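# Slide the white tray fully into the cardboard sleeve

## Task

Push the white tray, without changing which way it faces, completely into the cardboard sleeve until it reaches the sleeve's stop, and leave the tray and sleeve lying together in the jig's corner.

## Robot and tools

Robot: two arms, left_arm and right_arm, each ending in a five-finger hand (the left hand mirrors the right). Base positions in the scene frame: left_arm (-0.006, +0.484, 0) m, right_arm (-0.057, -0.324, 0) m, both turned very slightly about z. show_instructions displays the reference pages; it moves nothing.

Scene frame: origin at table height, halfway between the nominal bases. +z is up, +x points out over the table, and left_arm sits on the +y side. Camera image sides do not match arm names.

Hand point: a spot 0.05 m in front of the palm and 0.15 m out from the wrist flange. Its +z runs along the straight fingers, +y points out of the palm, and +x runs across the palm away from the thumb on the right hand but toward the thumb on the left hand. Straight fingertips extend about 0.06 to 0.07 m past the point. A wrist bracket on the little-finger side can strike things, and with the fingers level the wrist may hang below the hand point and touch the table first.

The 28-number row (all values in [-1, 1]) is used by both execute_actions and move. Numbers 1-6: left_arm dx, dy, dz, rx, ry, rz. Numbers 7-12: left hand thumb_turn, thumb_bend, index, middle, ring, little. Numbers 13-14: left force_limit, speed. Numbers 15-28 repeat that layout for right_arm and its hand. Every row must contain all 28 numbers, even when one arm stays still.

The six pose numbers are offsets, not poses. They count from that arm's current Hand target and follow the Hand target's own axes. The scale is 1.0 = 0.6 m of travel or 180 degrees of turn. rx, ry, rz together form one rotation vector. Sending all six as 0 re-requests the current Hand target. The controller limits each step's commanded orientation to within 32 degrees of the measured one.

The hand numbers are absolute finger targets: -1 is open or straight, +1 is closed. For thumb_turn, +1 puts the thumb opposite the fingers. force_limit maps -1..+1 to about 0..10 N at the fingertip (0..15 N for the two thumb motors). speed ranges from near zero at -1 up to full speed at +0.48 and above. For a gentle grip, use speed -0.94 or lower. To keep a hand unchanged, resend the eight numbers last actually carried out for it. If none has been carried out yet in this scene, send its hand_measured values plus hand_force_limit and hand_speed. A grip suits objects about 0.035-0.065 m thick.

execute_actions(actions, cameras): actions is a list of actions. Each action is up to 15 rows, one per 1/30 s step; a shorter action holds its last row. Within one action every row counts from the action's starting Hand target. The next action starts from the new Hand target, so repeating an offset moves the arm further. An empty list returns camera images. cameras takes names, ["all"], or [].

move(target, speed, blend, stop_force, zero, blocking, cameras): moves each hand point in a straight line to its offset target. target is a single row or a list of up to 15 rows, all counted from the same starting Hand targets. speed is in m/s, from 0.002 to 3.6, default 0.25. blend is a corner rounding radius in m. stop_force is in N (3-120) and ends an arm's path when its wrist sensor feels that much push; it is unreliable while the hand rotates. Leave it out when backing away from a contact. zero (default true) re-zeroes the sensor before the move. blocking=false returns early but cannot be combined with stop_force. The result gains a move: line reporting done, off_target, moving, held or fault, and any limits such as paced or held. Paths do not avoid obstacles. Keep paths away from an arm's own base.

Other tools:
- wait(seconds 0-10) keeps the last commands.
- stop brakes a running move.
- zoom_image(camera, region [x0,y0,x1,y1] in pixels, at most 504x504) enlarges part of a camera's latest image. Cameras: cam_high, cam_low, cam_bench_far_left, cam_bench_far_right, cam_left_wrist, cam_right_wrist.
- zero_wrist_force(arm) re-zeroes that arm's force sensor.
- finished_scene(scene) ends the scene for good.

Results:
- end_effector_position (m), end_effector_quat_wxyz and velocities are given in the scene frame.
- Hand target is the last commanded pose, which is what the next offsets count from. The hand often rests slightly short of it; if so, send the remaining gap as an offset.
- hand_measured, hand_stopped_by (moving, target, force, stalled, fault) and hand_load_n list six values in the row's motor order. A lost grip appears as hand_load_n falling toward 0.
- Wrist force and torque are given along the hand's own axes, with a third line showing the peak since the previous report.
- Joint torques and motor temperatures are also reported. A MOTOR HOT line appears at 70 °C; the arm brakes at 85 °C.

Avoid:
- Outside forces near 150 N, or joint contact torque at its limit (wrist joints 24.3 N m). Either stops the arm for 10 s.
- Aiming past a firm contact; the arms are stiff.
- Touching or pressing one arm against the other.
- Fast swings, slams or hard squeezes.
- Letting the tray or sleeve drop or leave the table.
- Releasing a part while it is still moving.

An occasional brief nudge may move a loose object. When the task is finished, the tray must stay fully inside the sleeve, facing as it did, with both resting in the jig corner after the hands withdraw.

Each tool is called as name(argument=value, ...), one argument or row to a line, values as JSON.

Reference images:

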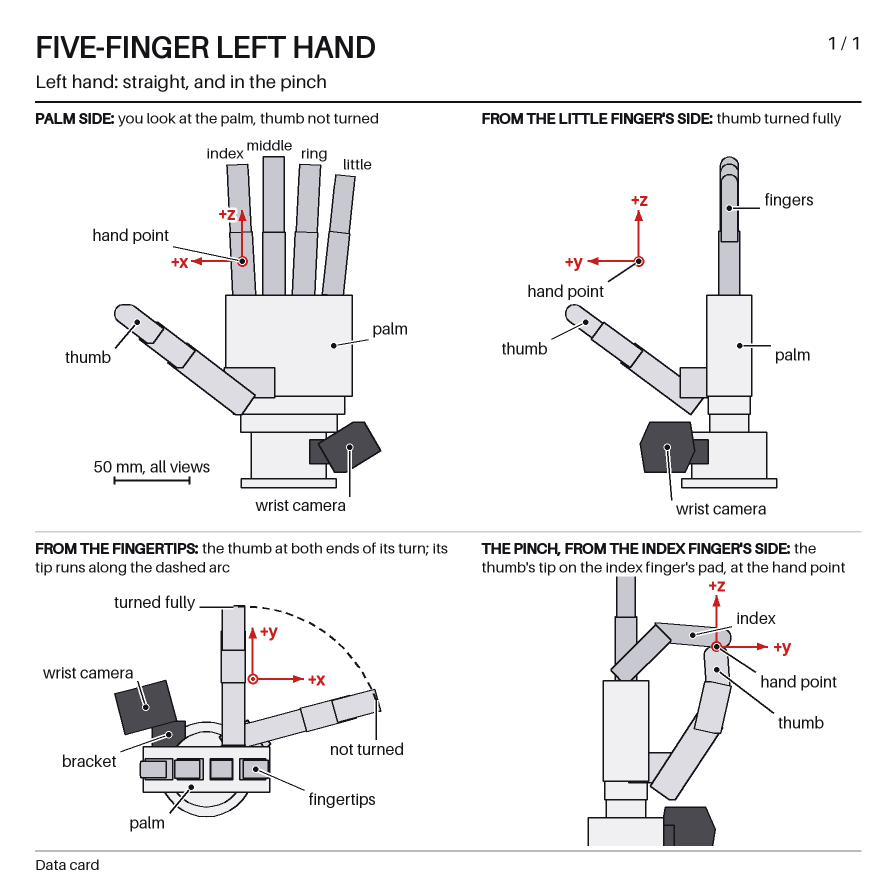

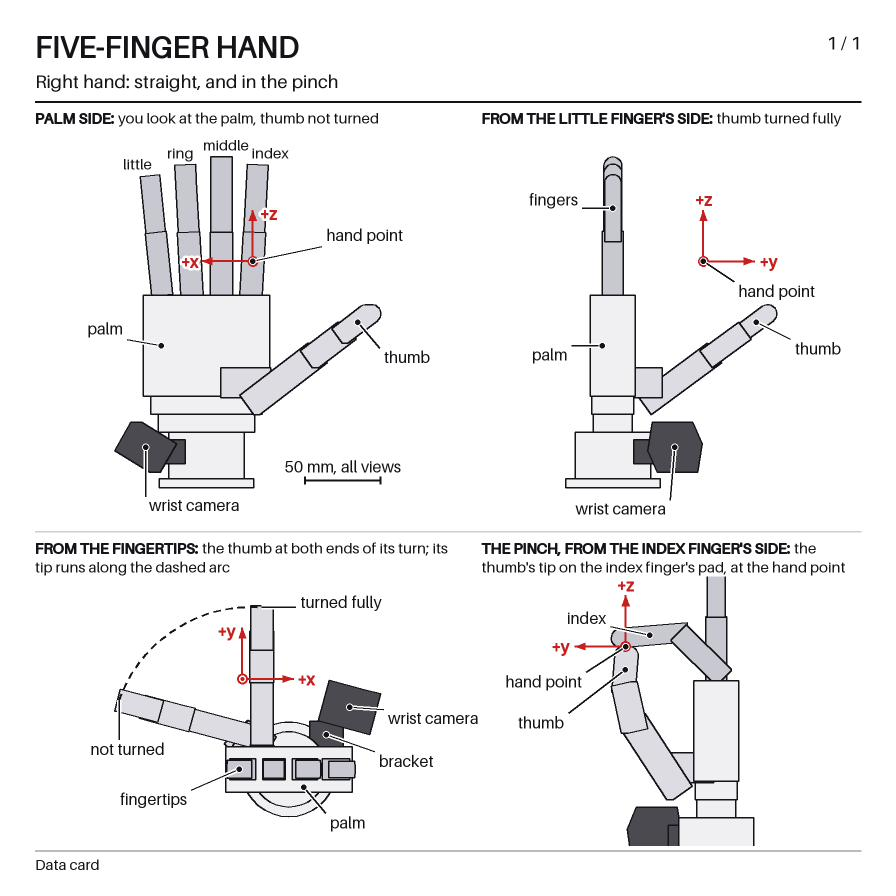

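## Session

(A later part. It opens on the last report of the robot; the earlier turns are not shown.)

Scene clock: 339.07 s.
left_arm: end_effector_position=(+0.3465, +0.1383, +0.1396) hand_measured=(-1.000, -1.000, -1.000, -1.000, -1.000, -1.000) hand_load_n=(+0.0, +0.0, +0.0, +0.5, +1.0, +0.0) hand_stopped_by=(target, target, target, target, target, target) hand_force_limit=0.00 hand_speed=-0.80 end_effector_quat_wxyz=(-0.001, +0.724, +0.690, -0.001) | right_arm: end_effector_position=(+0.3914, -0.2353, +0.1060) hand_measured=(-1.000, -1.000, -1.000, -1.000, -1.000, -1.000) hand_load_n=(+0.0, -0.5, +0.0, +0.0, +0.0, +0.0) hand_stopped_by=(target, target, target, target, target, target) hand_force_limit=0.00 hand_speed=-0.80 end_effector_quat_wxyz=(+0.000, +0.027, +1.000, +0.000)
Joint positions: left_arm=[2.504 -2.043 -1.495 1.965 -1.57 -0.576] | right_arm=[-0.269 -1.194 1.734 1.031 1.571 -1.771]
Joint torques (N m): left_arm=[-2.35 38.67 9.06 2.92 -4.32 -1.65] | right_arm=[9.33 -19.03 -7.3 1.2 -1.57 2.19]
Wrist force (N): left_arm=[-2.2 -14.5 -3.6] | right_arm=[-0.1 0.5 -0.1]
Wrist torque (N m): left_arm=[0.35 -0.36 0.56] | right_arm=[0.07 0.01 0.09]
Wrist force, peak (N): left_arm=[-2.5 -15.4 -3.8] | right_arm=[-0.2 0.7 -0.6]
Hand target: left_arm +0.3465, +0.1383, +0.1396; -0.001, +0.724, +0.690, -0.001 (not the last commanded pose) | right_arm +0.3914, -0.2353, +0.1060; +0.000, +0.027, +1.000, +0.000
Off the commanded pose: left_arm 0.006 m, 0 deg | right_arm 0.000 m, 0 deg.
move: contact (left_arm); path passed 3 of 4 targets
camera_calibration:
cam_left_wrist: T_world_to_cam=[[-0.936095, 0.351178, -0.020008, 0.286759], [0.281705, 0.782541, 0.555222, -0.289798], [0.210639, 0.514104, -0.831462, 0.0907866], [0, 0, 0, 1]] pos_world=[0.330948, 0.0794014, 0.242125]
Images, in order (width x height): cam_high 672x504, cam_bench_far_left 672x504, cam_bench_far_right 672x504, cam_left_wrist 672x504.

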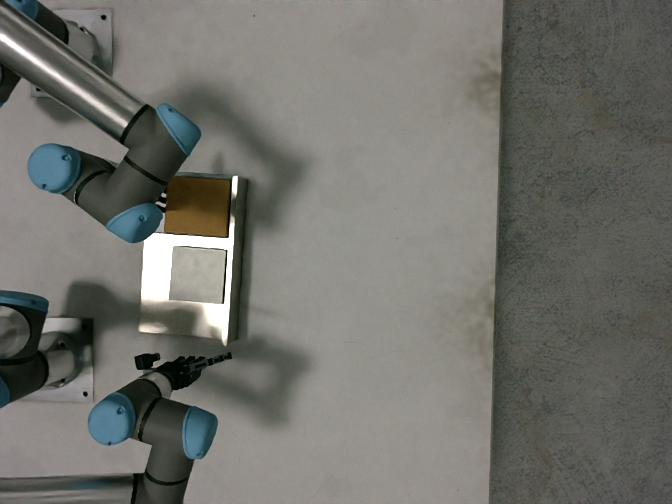

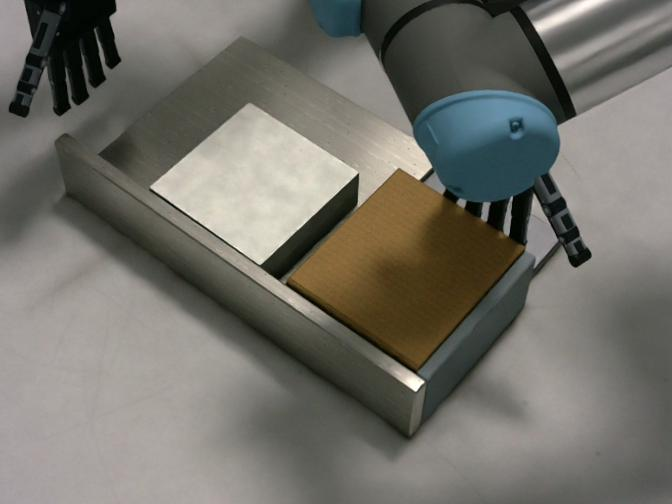

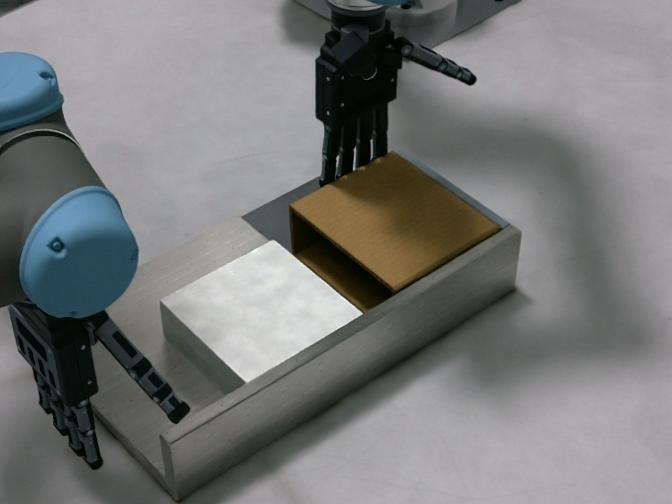

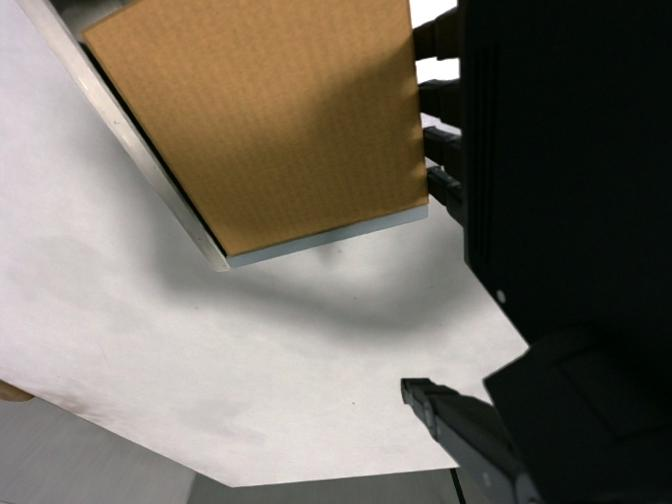

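move(
  target=[0,0,0,0,0,0,-1,-1,-1,-1,-1,-1,0,-0.8, 0,0.245,0,0,0,0,-1,-1,-1,-1,-1,-1,0,-0.8],
  speed=0.05,
  stop_force=10,
  cameras=["cam_high","cam_bench_far_left","cam_bench_far_right","cam_right_wrist"],
)

Scene clock: 371.07 s.
left_arm: end_effector_position=(+0.3465, +0.1383, +0.1396) hand_measured=(-1.000, -1.000, -1.000, -1.000, -1.000, -1.000) hand_load_n=(+0.0, -0.5, +0.0, +0.0, +1.0, +0.0) hand_stopped_by=(target, target, target, target, target, target) hand_force_limit=0.00 hand_speed=-0.80 end_effector_quat_wxyz=(-0.001, +0.724, +0.690, -0.001) | right_arm: end_effector_position=(+0.3994, -0.0885, +0.1060) hand_measured=(-1.000, -1.000, -1.000, -1.000, -1.000, -1.000) hand_load_n=(+0.0, +0.0, +0.0, +0.0, +0.5, +0.0) hand_stopped_by=(target, target, target, target, target, target) hand_force_limit=0.00 hand_speed=-0.80 end_effector_quat_wxyz=(+0.000, +0.027, +1.000, +0.000)
Joint positions: left_arm=[2.504 -2.043 -1.495 1.965 -1.57 -0.576] | right_arm=[0.087 -1.103 1.595 1.078 1.571 -1.415]
Joint torques (N m): left_arm=[-2.23 38.59 8.14 2.89 -3.58 -1.57] | right_arm=[12.32 -21.97 -25.36 3.58 1.01 2.52]
Wrist force (N): left_arm=[-2.4 -14.6 -3.5] | right_arm=[0.1 -2.2 -0.5]
Wrist torque (N m): left_arm=[0.33 -0.34 0.55] | right_arm=[0.08 0.03 -0.19]
Wrist force, peak (N): left_arm=[-2.1 -15.0 -3.9] | right_arm=[-1.2 -3.8 -0.5]
Hand target: left_arm +0.3465, +0.1383, +0.1396; -0.001, +0.724, +0.690, -0.001 | right_arm +0.3994, -0.0885, +0.1060; +0.000, +0.027, +1.000, +0.000
Off the commanded pose: left_arm 0.000 m, 0 deg | right_arm 0.000 m, 0 deg.
move: done
camera_calibration:
cam_right_wrist: T_world_to_cam=[[-0.207738, 0.978135, -0.00981035, 0.168354], [0.827168, 0.181012, 0.532003, -0.371556], [0.522147, 0.102403, -0.846685, 0.00458655], [0, 0, 0, 1]] pos_world=[0.339918, -0.0978867, 0.203204]
Images, in order (width x height): cam_high 672x504, cam_bench_far_left 672x504, cam_bench_far_right 672x504, cam_right_wrist 672x504.

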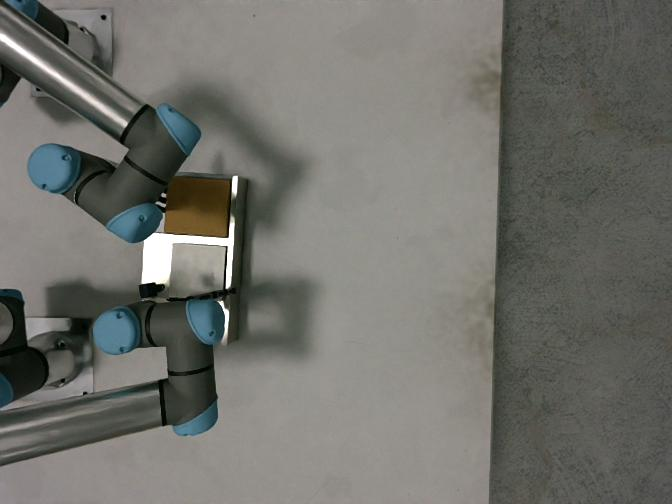

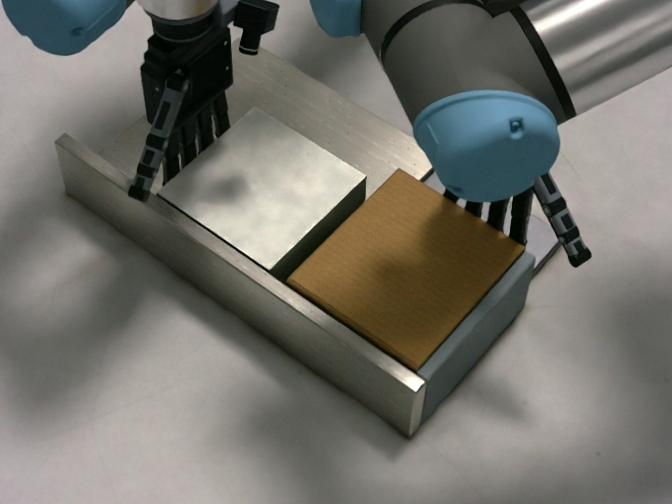

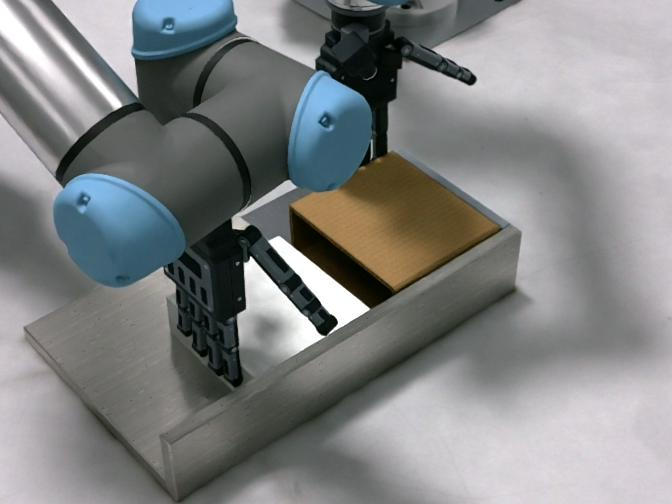

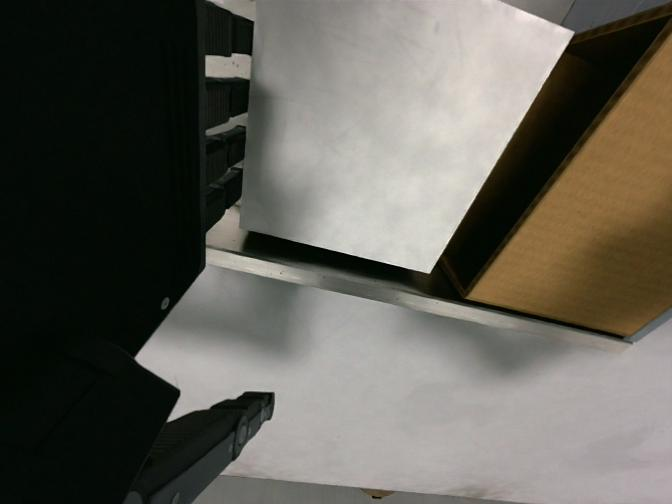

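zoom_image(
  camera="cam_right_wrist",
  region=[400, 220, 500, 320],
)

zoom_image(
  camera="cam_right_wrist",
  region=[540, 0, 672, 110],
)

zoom_image(
  camera="cam_bench_far_left",
  region=[240, 120, 440, 320],
)

zoom_image(
  camera="cam_high",
  region=[150, 160, 250, 320],
)

Scaled by 5.040.

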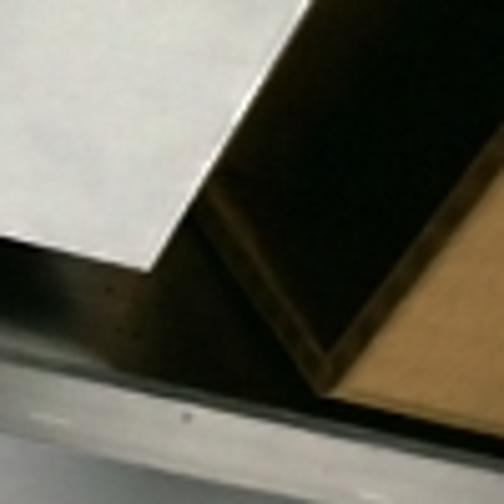

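Scaled by 3.818.

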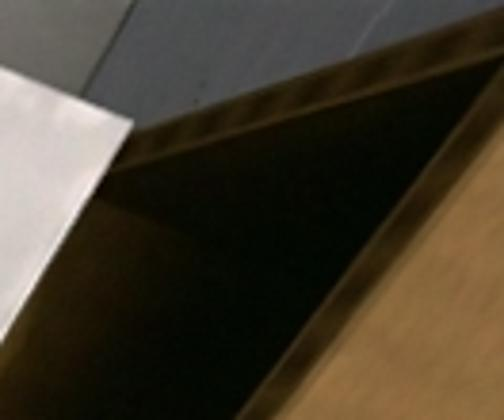

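Scaled by 2.520.

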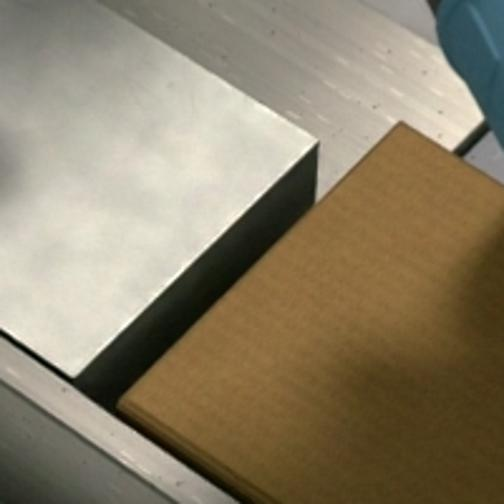

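Scaled by 3.150.

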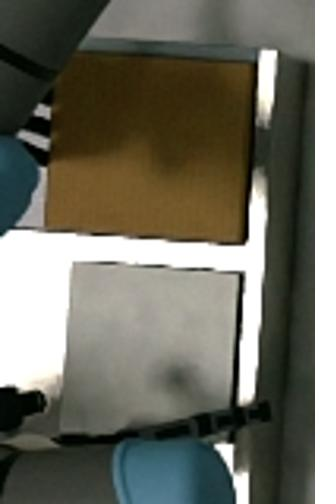

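move(
  target=[0,0,0,0,0,0,-1,-1,-1,-1,-1,-1,0,-0.8, 0.0067,0.0333,0,0,0,0,-1,-1,-1,-1,-1,-1,0,-0.8],
  speed=0.03,
  stop_force=9,
  cameras=["cam_high","cam_bench_far_left","cam_bench_far_right","cam_right_wrist"],
)

zoom_image(
  camera="cam_right_wrist",
  region=[400, 220, 500, 320],
)

zoom_image(
  camera="cam_right_wrist",
  region=[540, 0, 672, 110],
)

zoom_image(
  camera="cam_high",
  region=[150, 160, 250, 320],
)

Scene clock: 412.73 s.
left_arm: end_effector_position=(+0.3465, +0.1383, +0.1396) hand_measured=(-1.000, -1.000, -1.000, -1.000, -1.000, -1.000) hand_load_n=(+0.0, +0.0, +0.0, +0.5, +1.0, +0.0) hand_stopped_by=(target, target, target, target, target, target) hand_force_limit=0.00 hand_speed=-0.80 end_effector_quat_wxyz=(-0.001, +0.724, +0.690, -0.001) | right_arm: end_effector_position=(+0.3964, -0.0683, +0.1060) hand_measured=(-1.000, -1.000, -1.000, -1.000, -1.000, -1.000) hand_load_n=(+0.0, +0.0, +0.0, +0.0, +0.0, +0.0) hand_stopped_by=(target, target, target, target, target, target) hand_force_limit=0.00 hand_speed=-0.80 end_effector_quat_wxyz=(+0.000, +0.027, +1.000, +0.000)
Joint positions: left_arm=[2.504 -2.043 -1.495 1.965 -1.57 -0.576] | right_arm=[0.133 -1.091 1.577 1.085 1.571 -1.369]
Joint torques (N m): left_arm=[-1.99 38.17 8.68 2.86 -3.12 -1.47] | right_arm=[11.74 -22.09 -25.53 3.65 0.65 2.53]
Wrist force (N): left_arm=[-2.0 -14.6 -3.4] | right_arm=[-0.6 -2.2 -0.7]
Wrist torque (N m): left_arm=[0.32 -0.39 0.56] | right_arm=[0.10 0.04 -0.20]
Wrist force, peak (N): left_arm=[-2.1 -15.1 -3.5] | right_arm=[0.0 -2.8 -0.4]
Hand target: left_arm +0.3465, +0.1383, +0.1396; -0.001, +0.724, +0.690, -0.001 | right_arm +0.3964, -0.0683, +0.1060; +0.000, +0.027, +1.000, +0.000
Off the commanded pose: left_arm 0.000 m, 0 deg | right_arm 0.000 m, 0 deg.
move: done
camera_calibration:
cam_right_wrist: T_world_to_cam=[[-0.207738, 0.978135, -0.00981035, 0.147972], [0.827168, 0.181012, 0.532003, -0.372731], [0.522147, 0.102403, -0.846685, 0.00408445], [0, 0, 0, 1]] pos_world=[0.336918, -0.0776867, 0.203204]
Images, in order (width x height): cam_high 672x504, cam_bench_far_left 672x504, cam_bench_far_right 672x504, cam_right_wrist 672x504.

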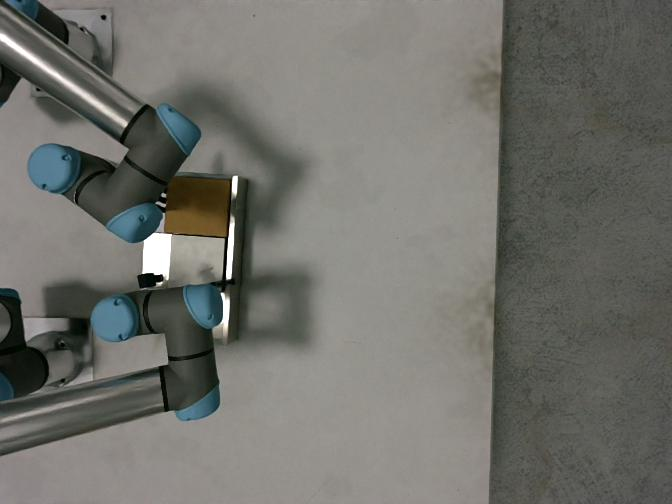

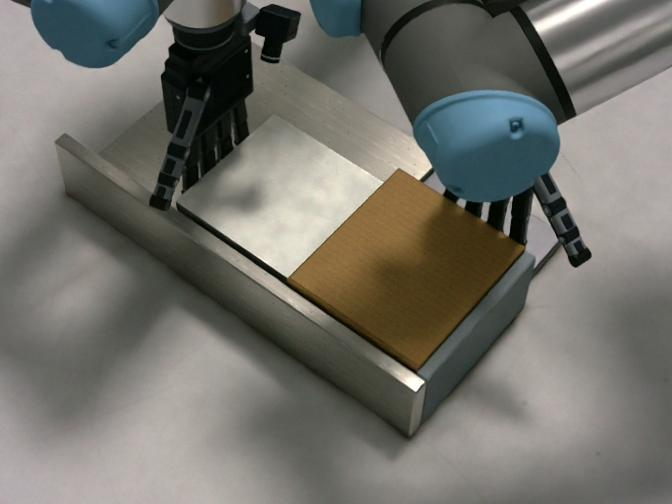

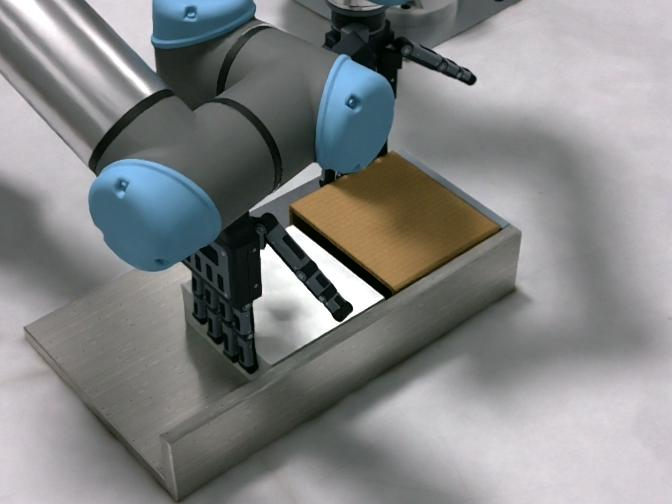

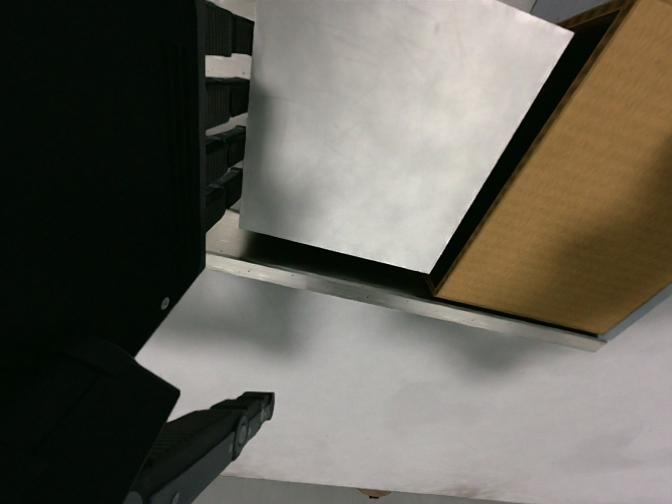

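Scaled by 5.040.

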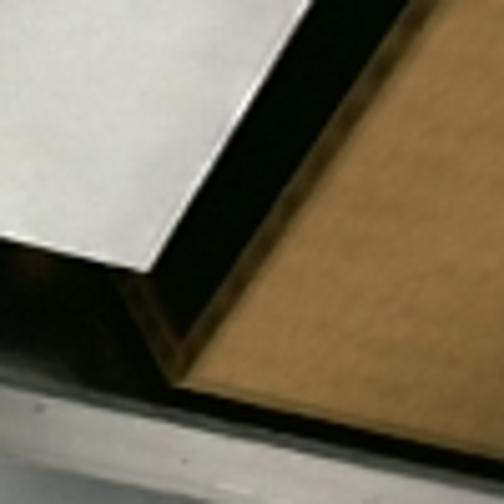

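Scaled by 3.818.

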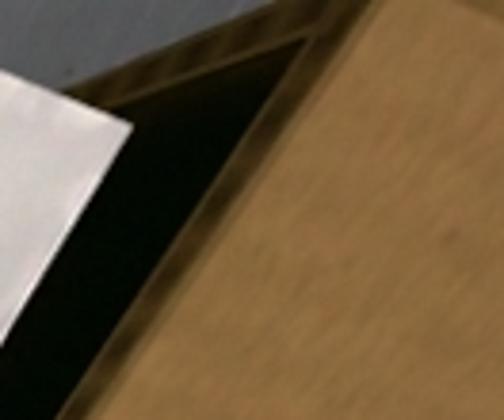

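Scaled by 3.150.

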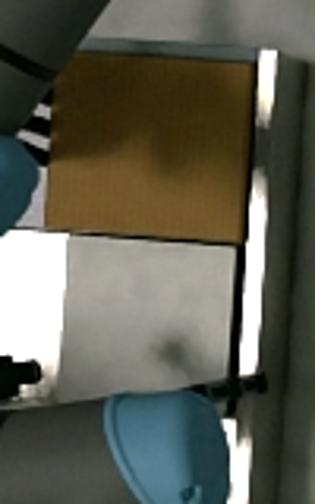

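move(
  target=[0,0,0,0,0,0,-1,-1,-1,-1,-1,-1,0,-0.8, 0,0.1,0,0,0,0,-1,-1,-1,-1,-1,-1,0,-0.8],
  speed=0.03,
  stop_force=8,
  cameras=["cam_high","cam_bench_far_left","cam_bench_far_right","cam_right_wrist"],
)

Scene clock: 431.17 s.
left_arm: end_effector_position=(+0.3465, +0.1383, +0.1396) hand_measured=(-1.000, -1.000, -1.000, -1.000, -1.000, -1.000) hand_load_n=(+0.0, +0.0, +0.0, +0.5, +1.0, +0.0) hand_stopped_by=(target, target, target, target, target, target) hand_force_limit=0.00 hand_speed=-0.80 end_effector_quat_wxyz=(-0.001, +0.724, +0.690, -0.001) | right_arm: end_effector_position=(+0.3966, -0.0642, +0.1060) hand_measured=(-1.000, -1.000, -1.000, -1.000, -1.000, -1.000) hand_load_n=(+0.0, -0.5, +0.0, +0.0, +0.0, +0.0) hand_stopped_by=(target, target, target, target, target, target) hand_force_limit=0.00 hand_speed=-0.80 end_effector_quat_wxyz=(+0.000, +0.027, +1.000, +0.000)
Joint positions: left_arm=[2.504 -2.043 -1.495 1.965 -1.57 -0.576] | right_arm=[0.142 -1.086 1.57 1.087 1.571 -1.36]
Joint torques (N m): left_arm=[-1.95 37.53 20.24 2.93 -2.54 -1.42] | right_arm=[-7.77 -47.25 -8.09 1.75 1.11 -2.63]
Wrist force (N): left_arm=[1.7 -14.6 -3.8] | right_arm=[-0.1 0.6 -1.4]
Wrist torque (N m): left_arm=[0.34 -0.12 0.76] | right_arm=[0.16 0.06 0.08]
Wrist force, peak (N): left_arm=[4.4 -14.7 -4.1] | right_arm=[-3.7 -23.8 -2.9]
Hand target: left_arm +0.3465, +0.1383, +0.1396; -0.001, +0.724, +0.690, -0.001 | right_arm +0.3966, -0.0642, +0.1060; +0.000, +0.027, +1.000, +0.000 (not the last commanded pose)
Off the commanded pose: left_arm 0.000 m, 0 deg | right_arm 0.056 m, 0 deg.
move: contact (right_arm)
camera_calibration:
cam_right_wrist: T_world_to_cam=[[-0.207819, 0.978118, -0.00986218, 0.144061], [0.827148, 0.181107, 0.532003, -0.373707], [0.522147, 0.102403, -0.846685, 0.00350781], [0, 0, 0, 1]] pos_world=[0.337218, -0.0735869, 0.203204]
Images, in order (width x height): cam_high 672x504, cam_bench_far_left 672x504, cam_bench_far_right 672x504, cam_right_wrist 672x504.

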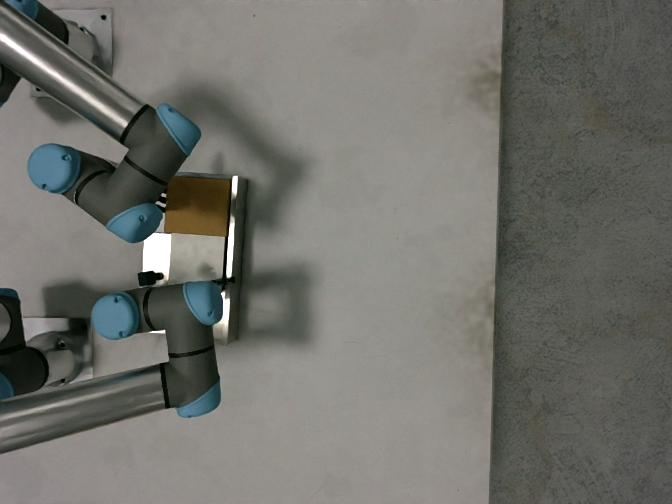

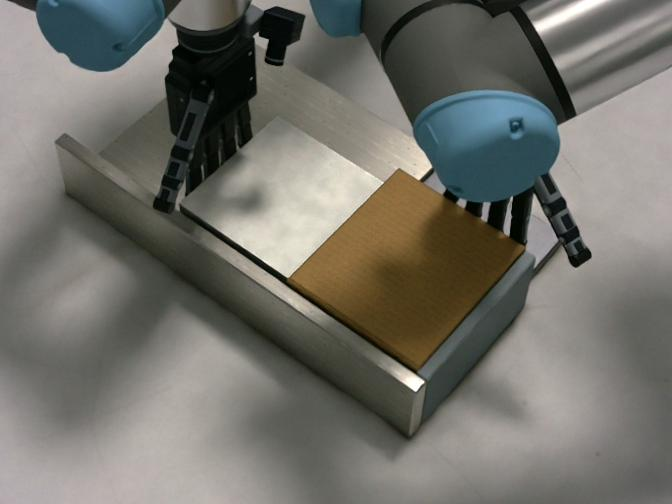

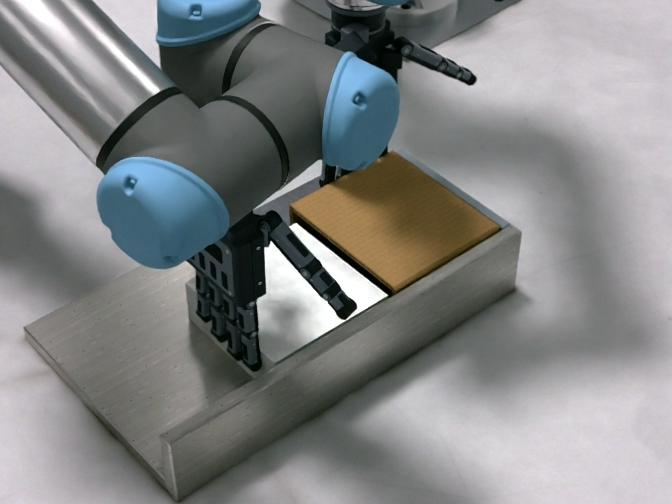

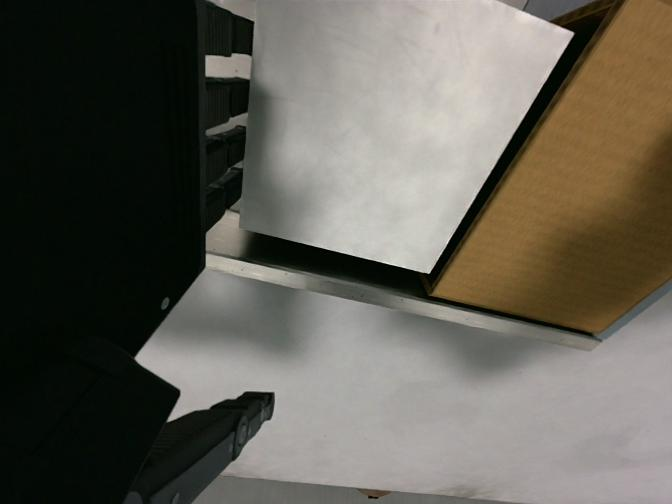

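zoom_image(
  camera="cam_right_wrist",
  region=[520, 0, 640, 90],
)

zoom_image(
  camera="cam_right_wrist",
  region=[400, 240, 470, 310],
)

zoom_image(
  camera="cam_bench_far_right",
  region=[270, 190, 420, 310],
)

zoom_image(
  camera="cam_bench_far_left",
  region=[260, 140, 440, 310],
)

Scaled by 4.200.

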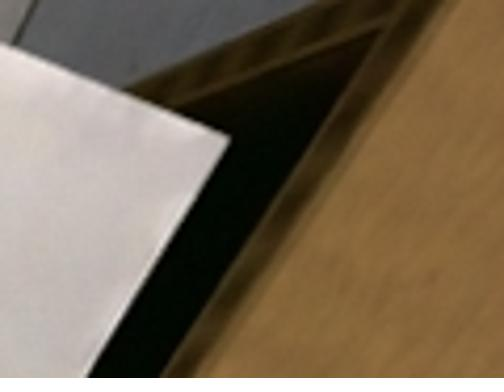

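Scaled by 7.200.

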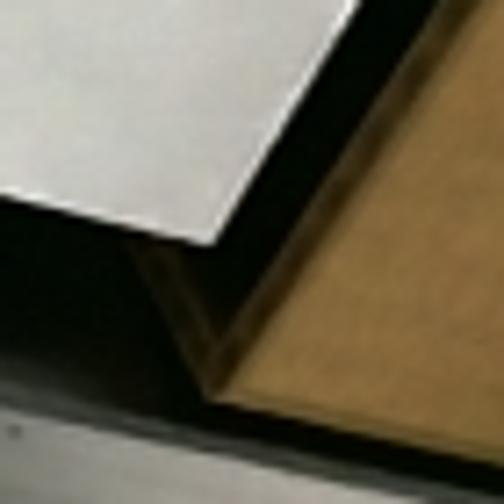

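Scaled by 3.360.

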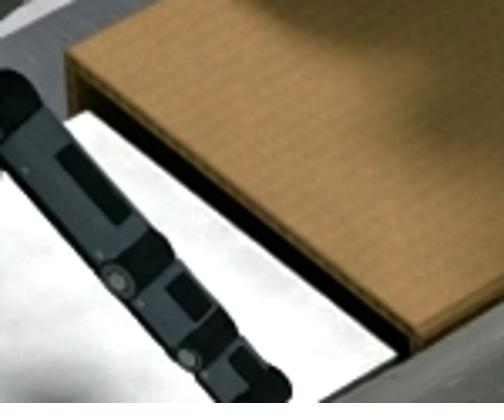

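Scaled by 2.800.

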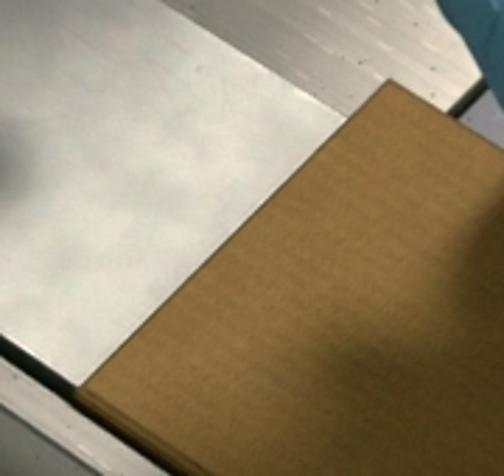

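move(
  target=[
    [0,0,0,0,0,0,-1,-1,-1,-1,-1,-1,0,-0.8, 0,-0.06,0,0,0,0,-1,-1,-1,-1,-1,-1,0,-0.8],
    [0,0,0,0,0,0,-1,-1,-1,-1,-1,-1,0,-0.8, 0.25,-0.08,-0.05,0,0,0,-1,-1,-1,-1,-1,-1,0,-0.8],
  ],
  speed=0.15,
  blend=[0.01,0],
  cameras=["cam_high","cam_bench_far_left","cam_bench_far_right","cam_right_wrist","cam_left_wrist"],
)

zoom_image(
  camera="cam_bench_far_right",
  region=[260, 180, 420, 320],
)

zoom_image(
  camera="cam_right_wrist",
  region=[250, 100, 650, 450],
)

Scene clock: 567.13 s.
left_arm: end_effector_position=(+0.3465, +0.1383, +0.1396) hand_measured=(-1.000, -1.000, -1.000, -1.000, -1.000, -1.000) hand_load_n=(+0.0, +0.0, +0.0, +0.5, +1.0, +0.0) hand_stopped_by=(target, target, target, target, target, target) hand_force_limit=0.00 hand_speed=-0.80 end_effector_quat_wxyz=(-0.001, +0.724, +0.690, -0.001) | right_arm: end_effector_position=(+0.2443, -0.1039, +0.1360) hand_measured=(-1.000, -1.000, -1.000, -1.000, -1.000, -1.000) hand_load_n=(+0.0, -0.5, +0.0, +0.0, +0.0, +0.0) hand_stopped_by=(target, target, target, target, target, target) hand_force_limit=0.00 hand_speed=-0.80 end_effector_quat_wxyz=(+0.000, +0.027, +1.000, +0.000)
Joint positions: left_arm=[2.504 -2.043 -1.495 1.965 -1.57 -0.576] | right_arm=[0.088 -1.468 2 1.038 1.571 -1.414]
Joint torques (N m): left_arm=[-1.92 36.19 31.83 2.92 -2.12 -1.39] | right_arm=[9.12 -33.65 -7.19 3.58 -1.49 2.42]
Wrist force (N): left_arm=[1.8 -14.6 -3.5] | right_arm=[-0.3 0.7 -1.7]
Wrist torque (N m): left_arm=[0.33 -0.12 0.76] | right_arm=[0.19 0.10 -0.11]
Wrist force, peak (N): left_arm=[1.7 -15.0 -3.8] | right_arm=[-0.3 1.9 -1.5]
Hand target: left_arm +0.3465, +0.1383, +0.1396; -0.001, +0.724, +0.690, -0.001 | right_arm +0.2442, -0.1039, +0.1360; +0.000, +0.027, +1.000, +0.000
Off the commanded pose: left_arm 0.000 m, 0 deg | right_arm 0.000 m, 0 deg.
move: done
camera_calibration:
cam_left_wrist: T_world_to_cam=[[-0.936095, 0.351178, -0.020008, 0.286759], [0.281705, 0.782541, 0.555222, -0.289798], [0.210639, 0.514104, -0.831462, 0.0907866], [0, 0, 0, 1]] pos_world=[0.330948, 0.0794014, 0.242125]
cam_right_wrist: T_world_to_cam=[[-0.207819, 0.978118, -0.00986218, 0.151516], [0.827148, 0.181107, 0.532003, -0.256367], [0.522147, 0.102403, -0.846685, 0.112464], [0, 0, 0, 1]] pos_world=[0.184818, -0.113287, 0.233104]
Images, in order (width x height): cam_high 672x504, cam_bench_far_left 672x504, cam_bench_far_right 672x504, cam_left_wrist 672x504, cam_right_wrist 672x504.

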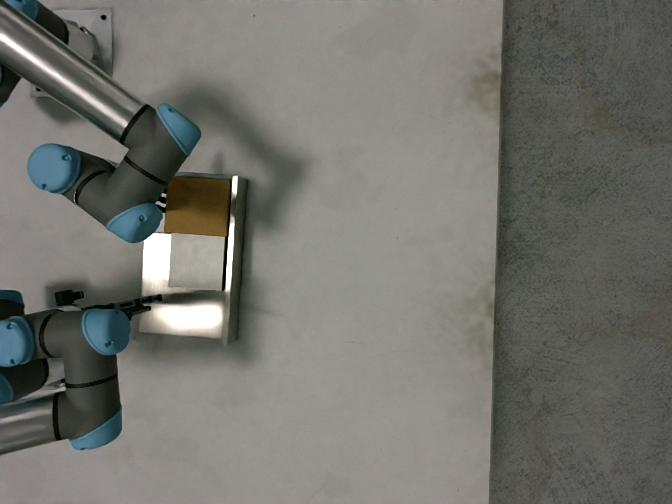

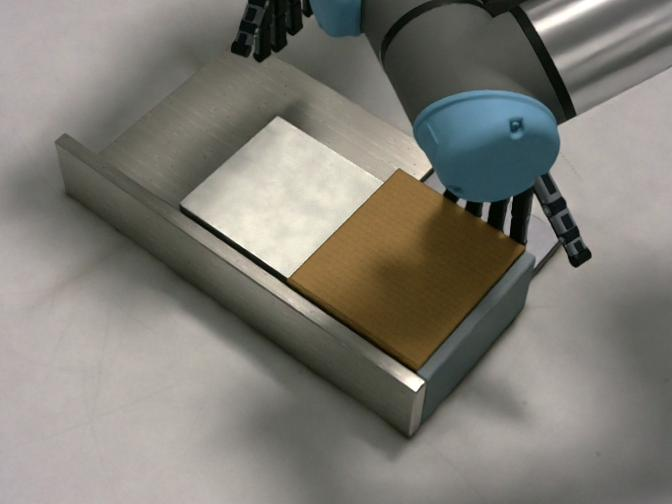

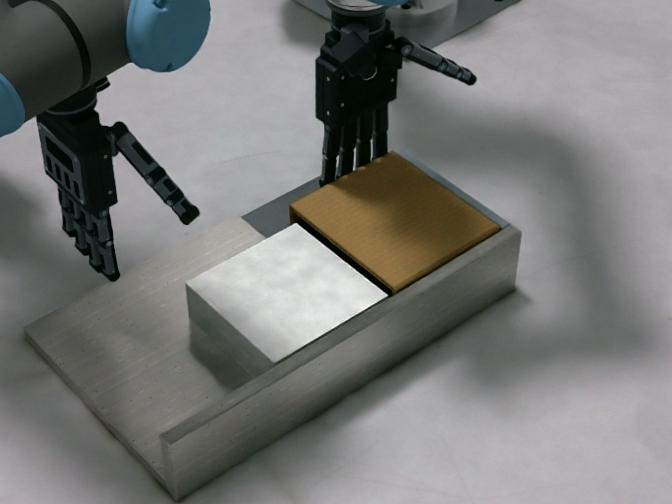

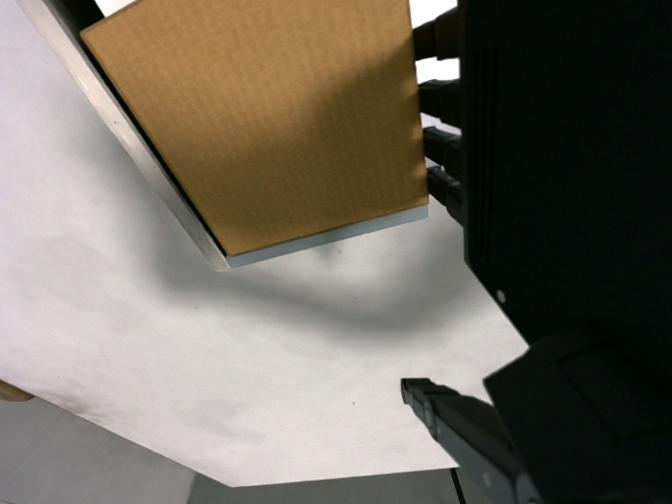

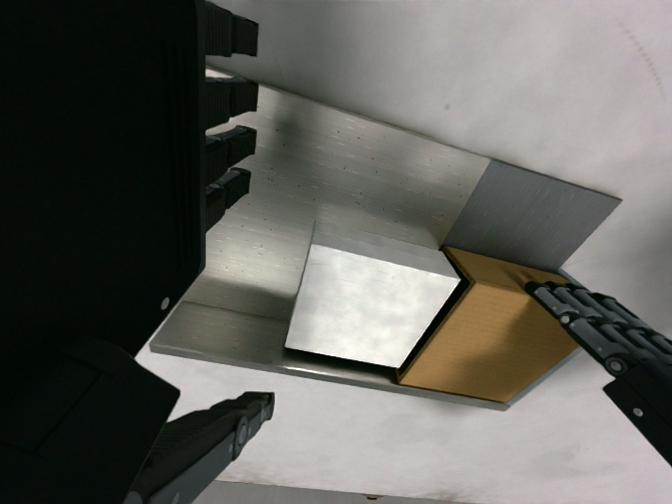

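Scaled by 3.150.

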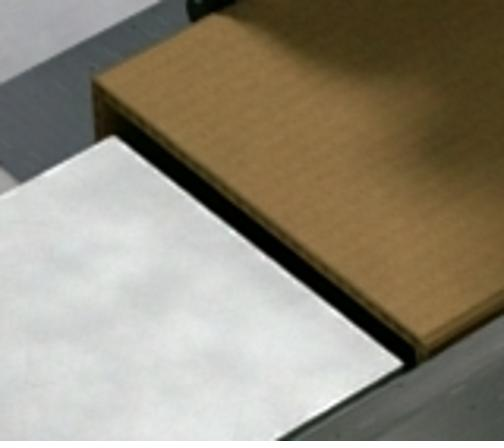

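Scaled by 1.260.

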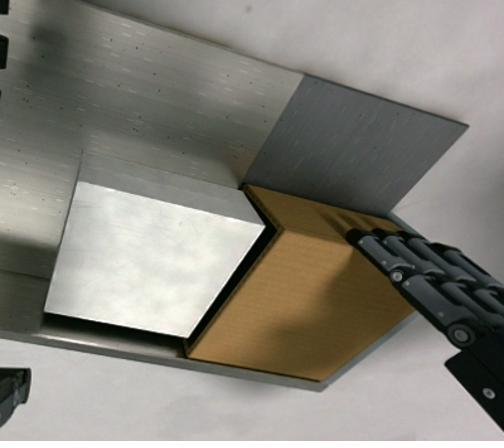

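zoom_image(
  camera="cam_right_wrist",
  region=[420, 225, 490, 295],
)

zoom_image(
  camera="cam_right_wrist",
  region=[380, 330, 450, 400],
)

Scaled by 7.200.

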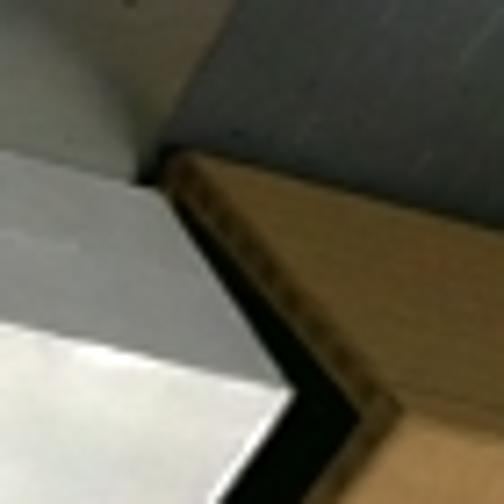

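Scaled by 7.200.

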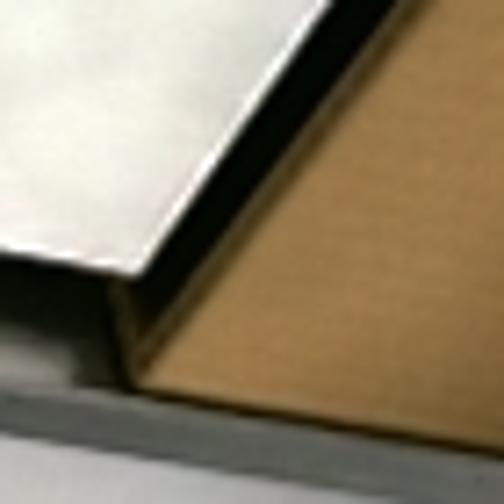

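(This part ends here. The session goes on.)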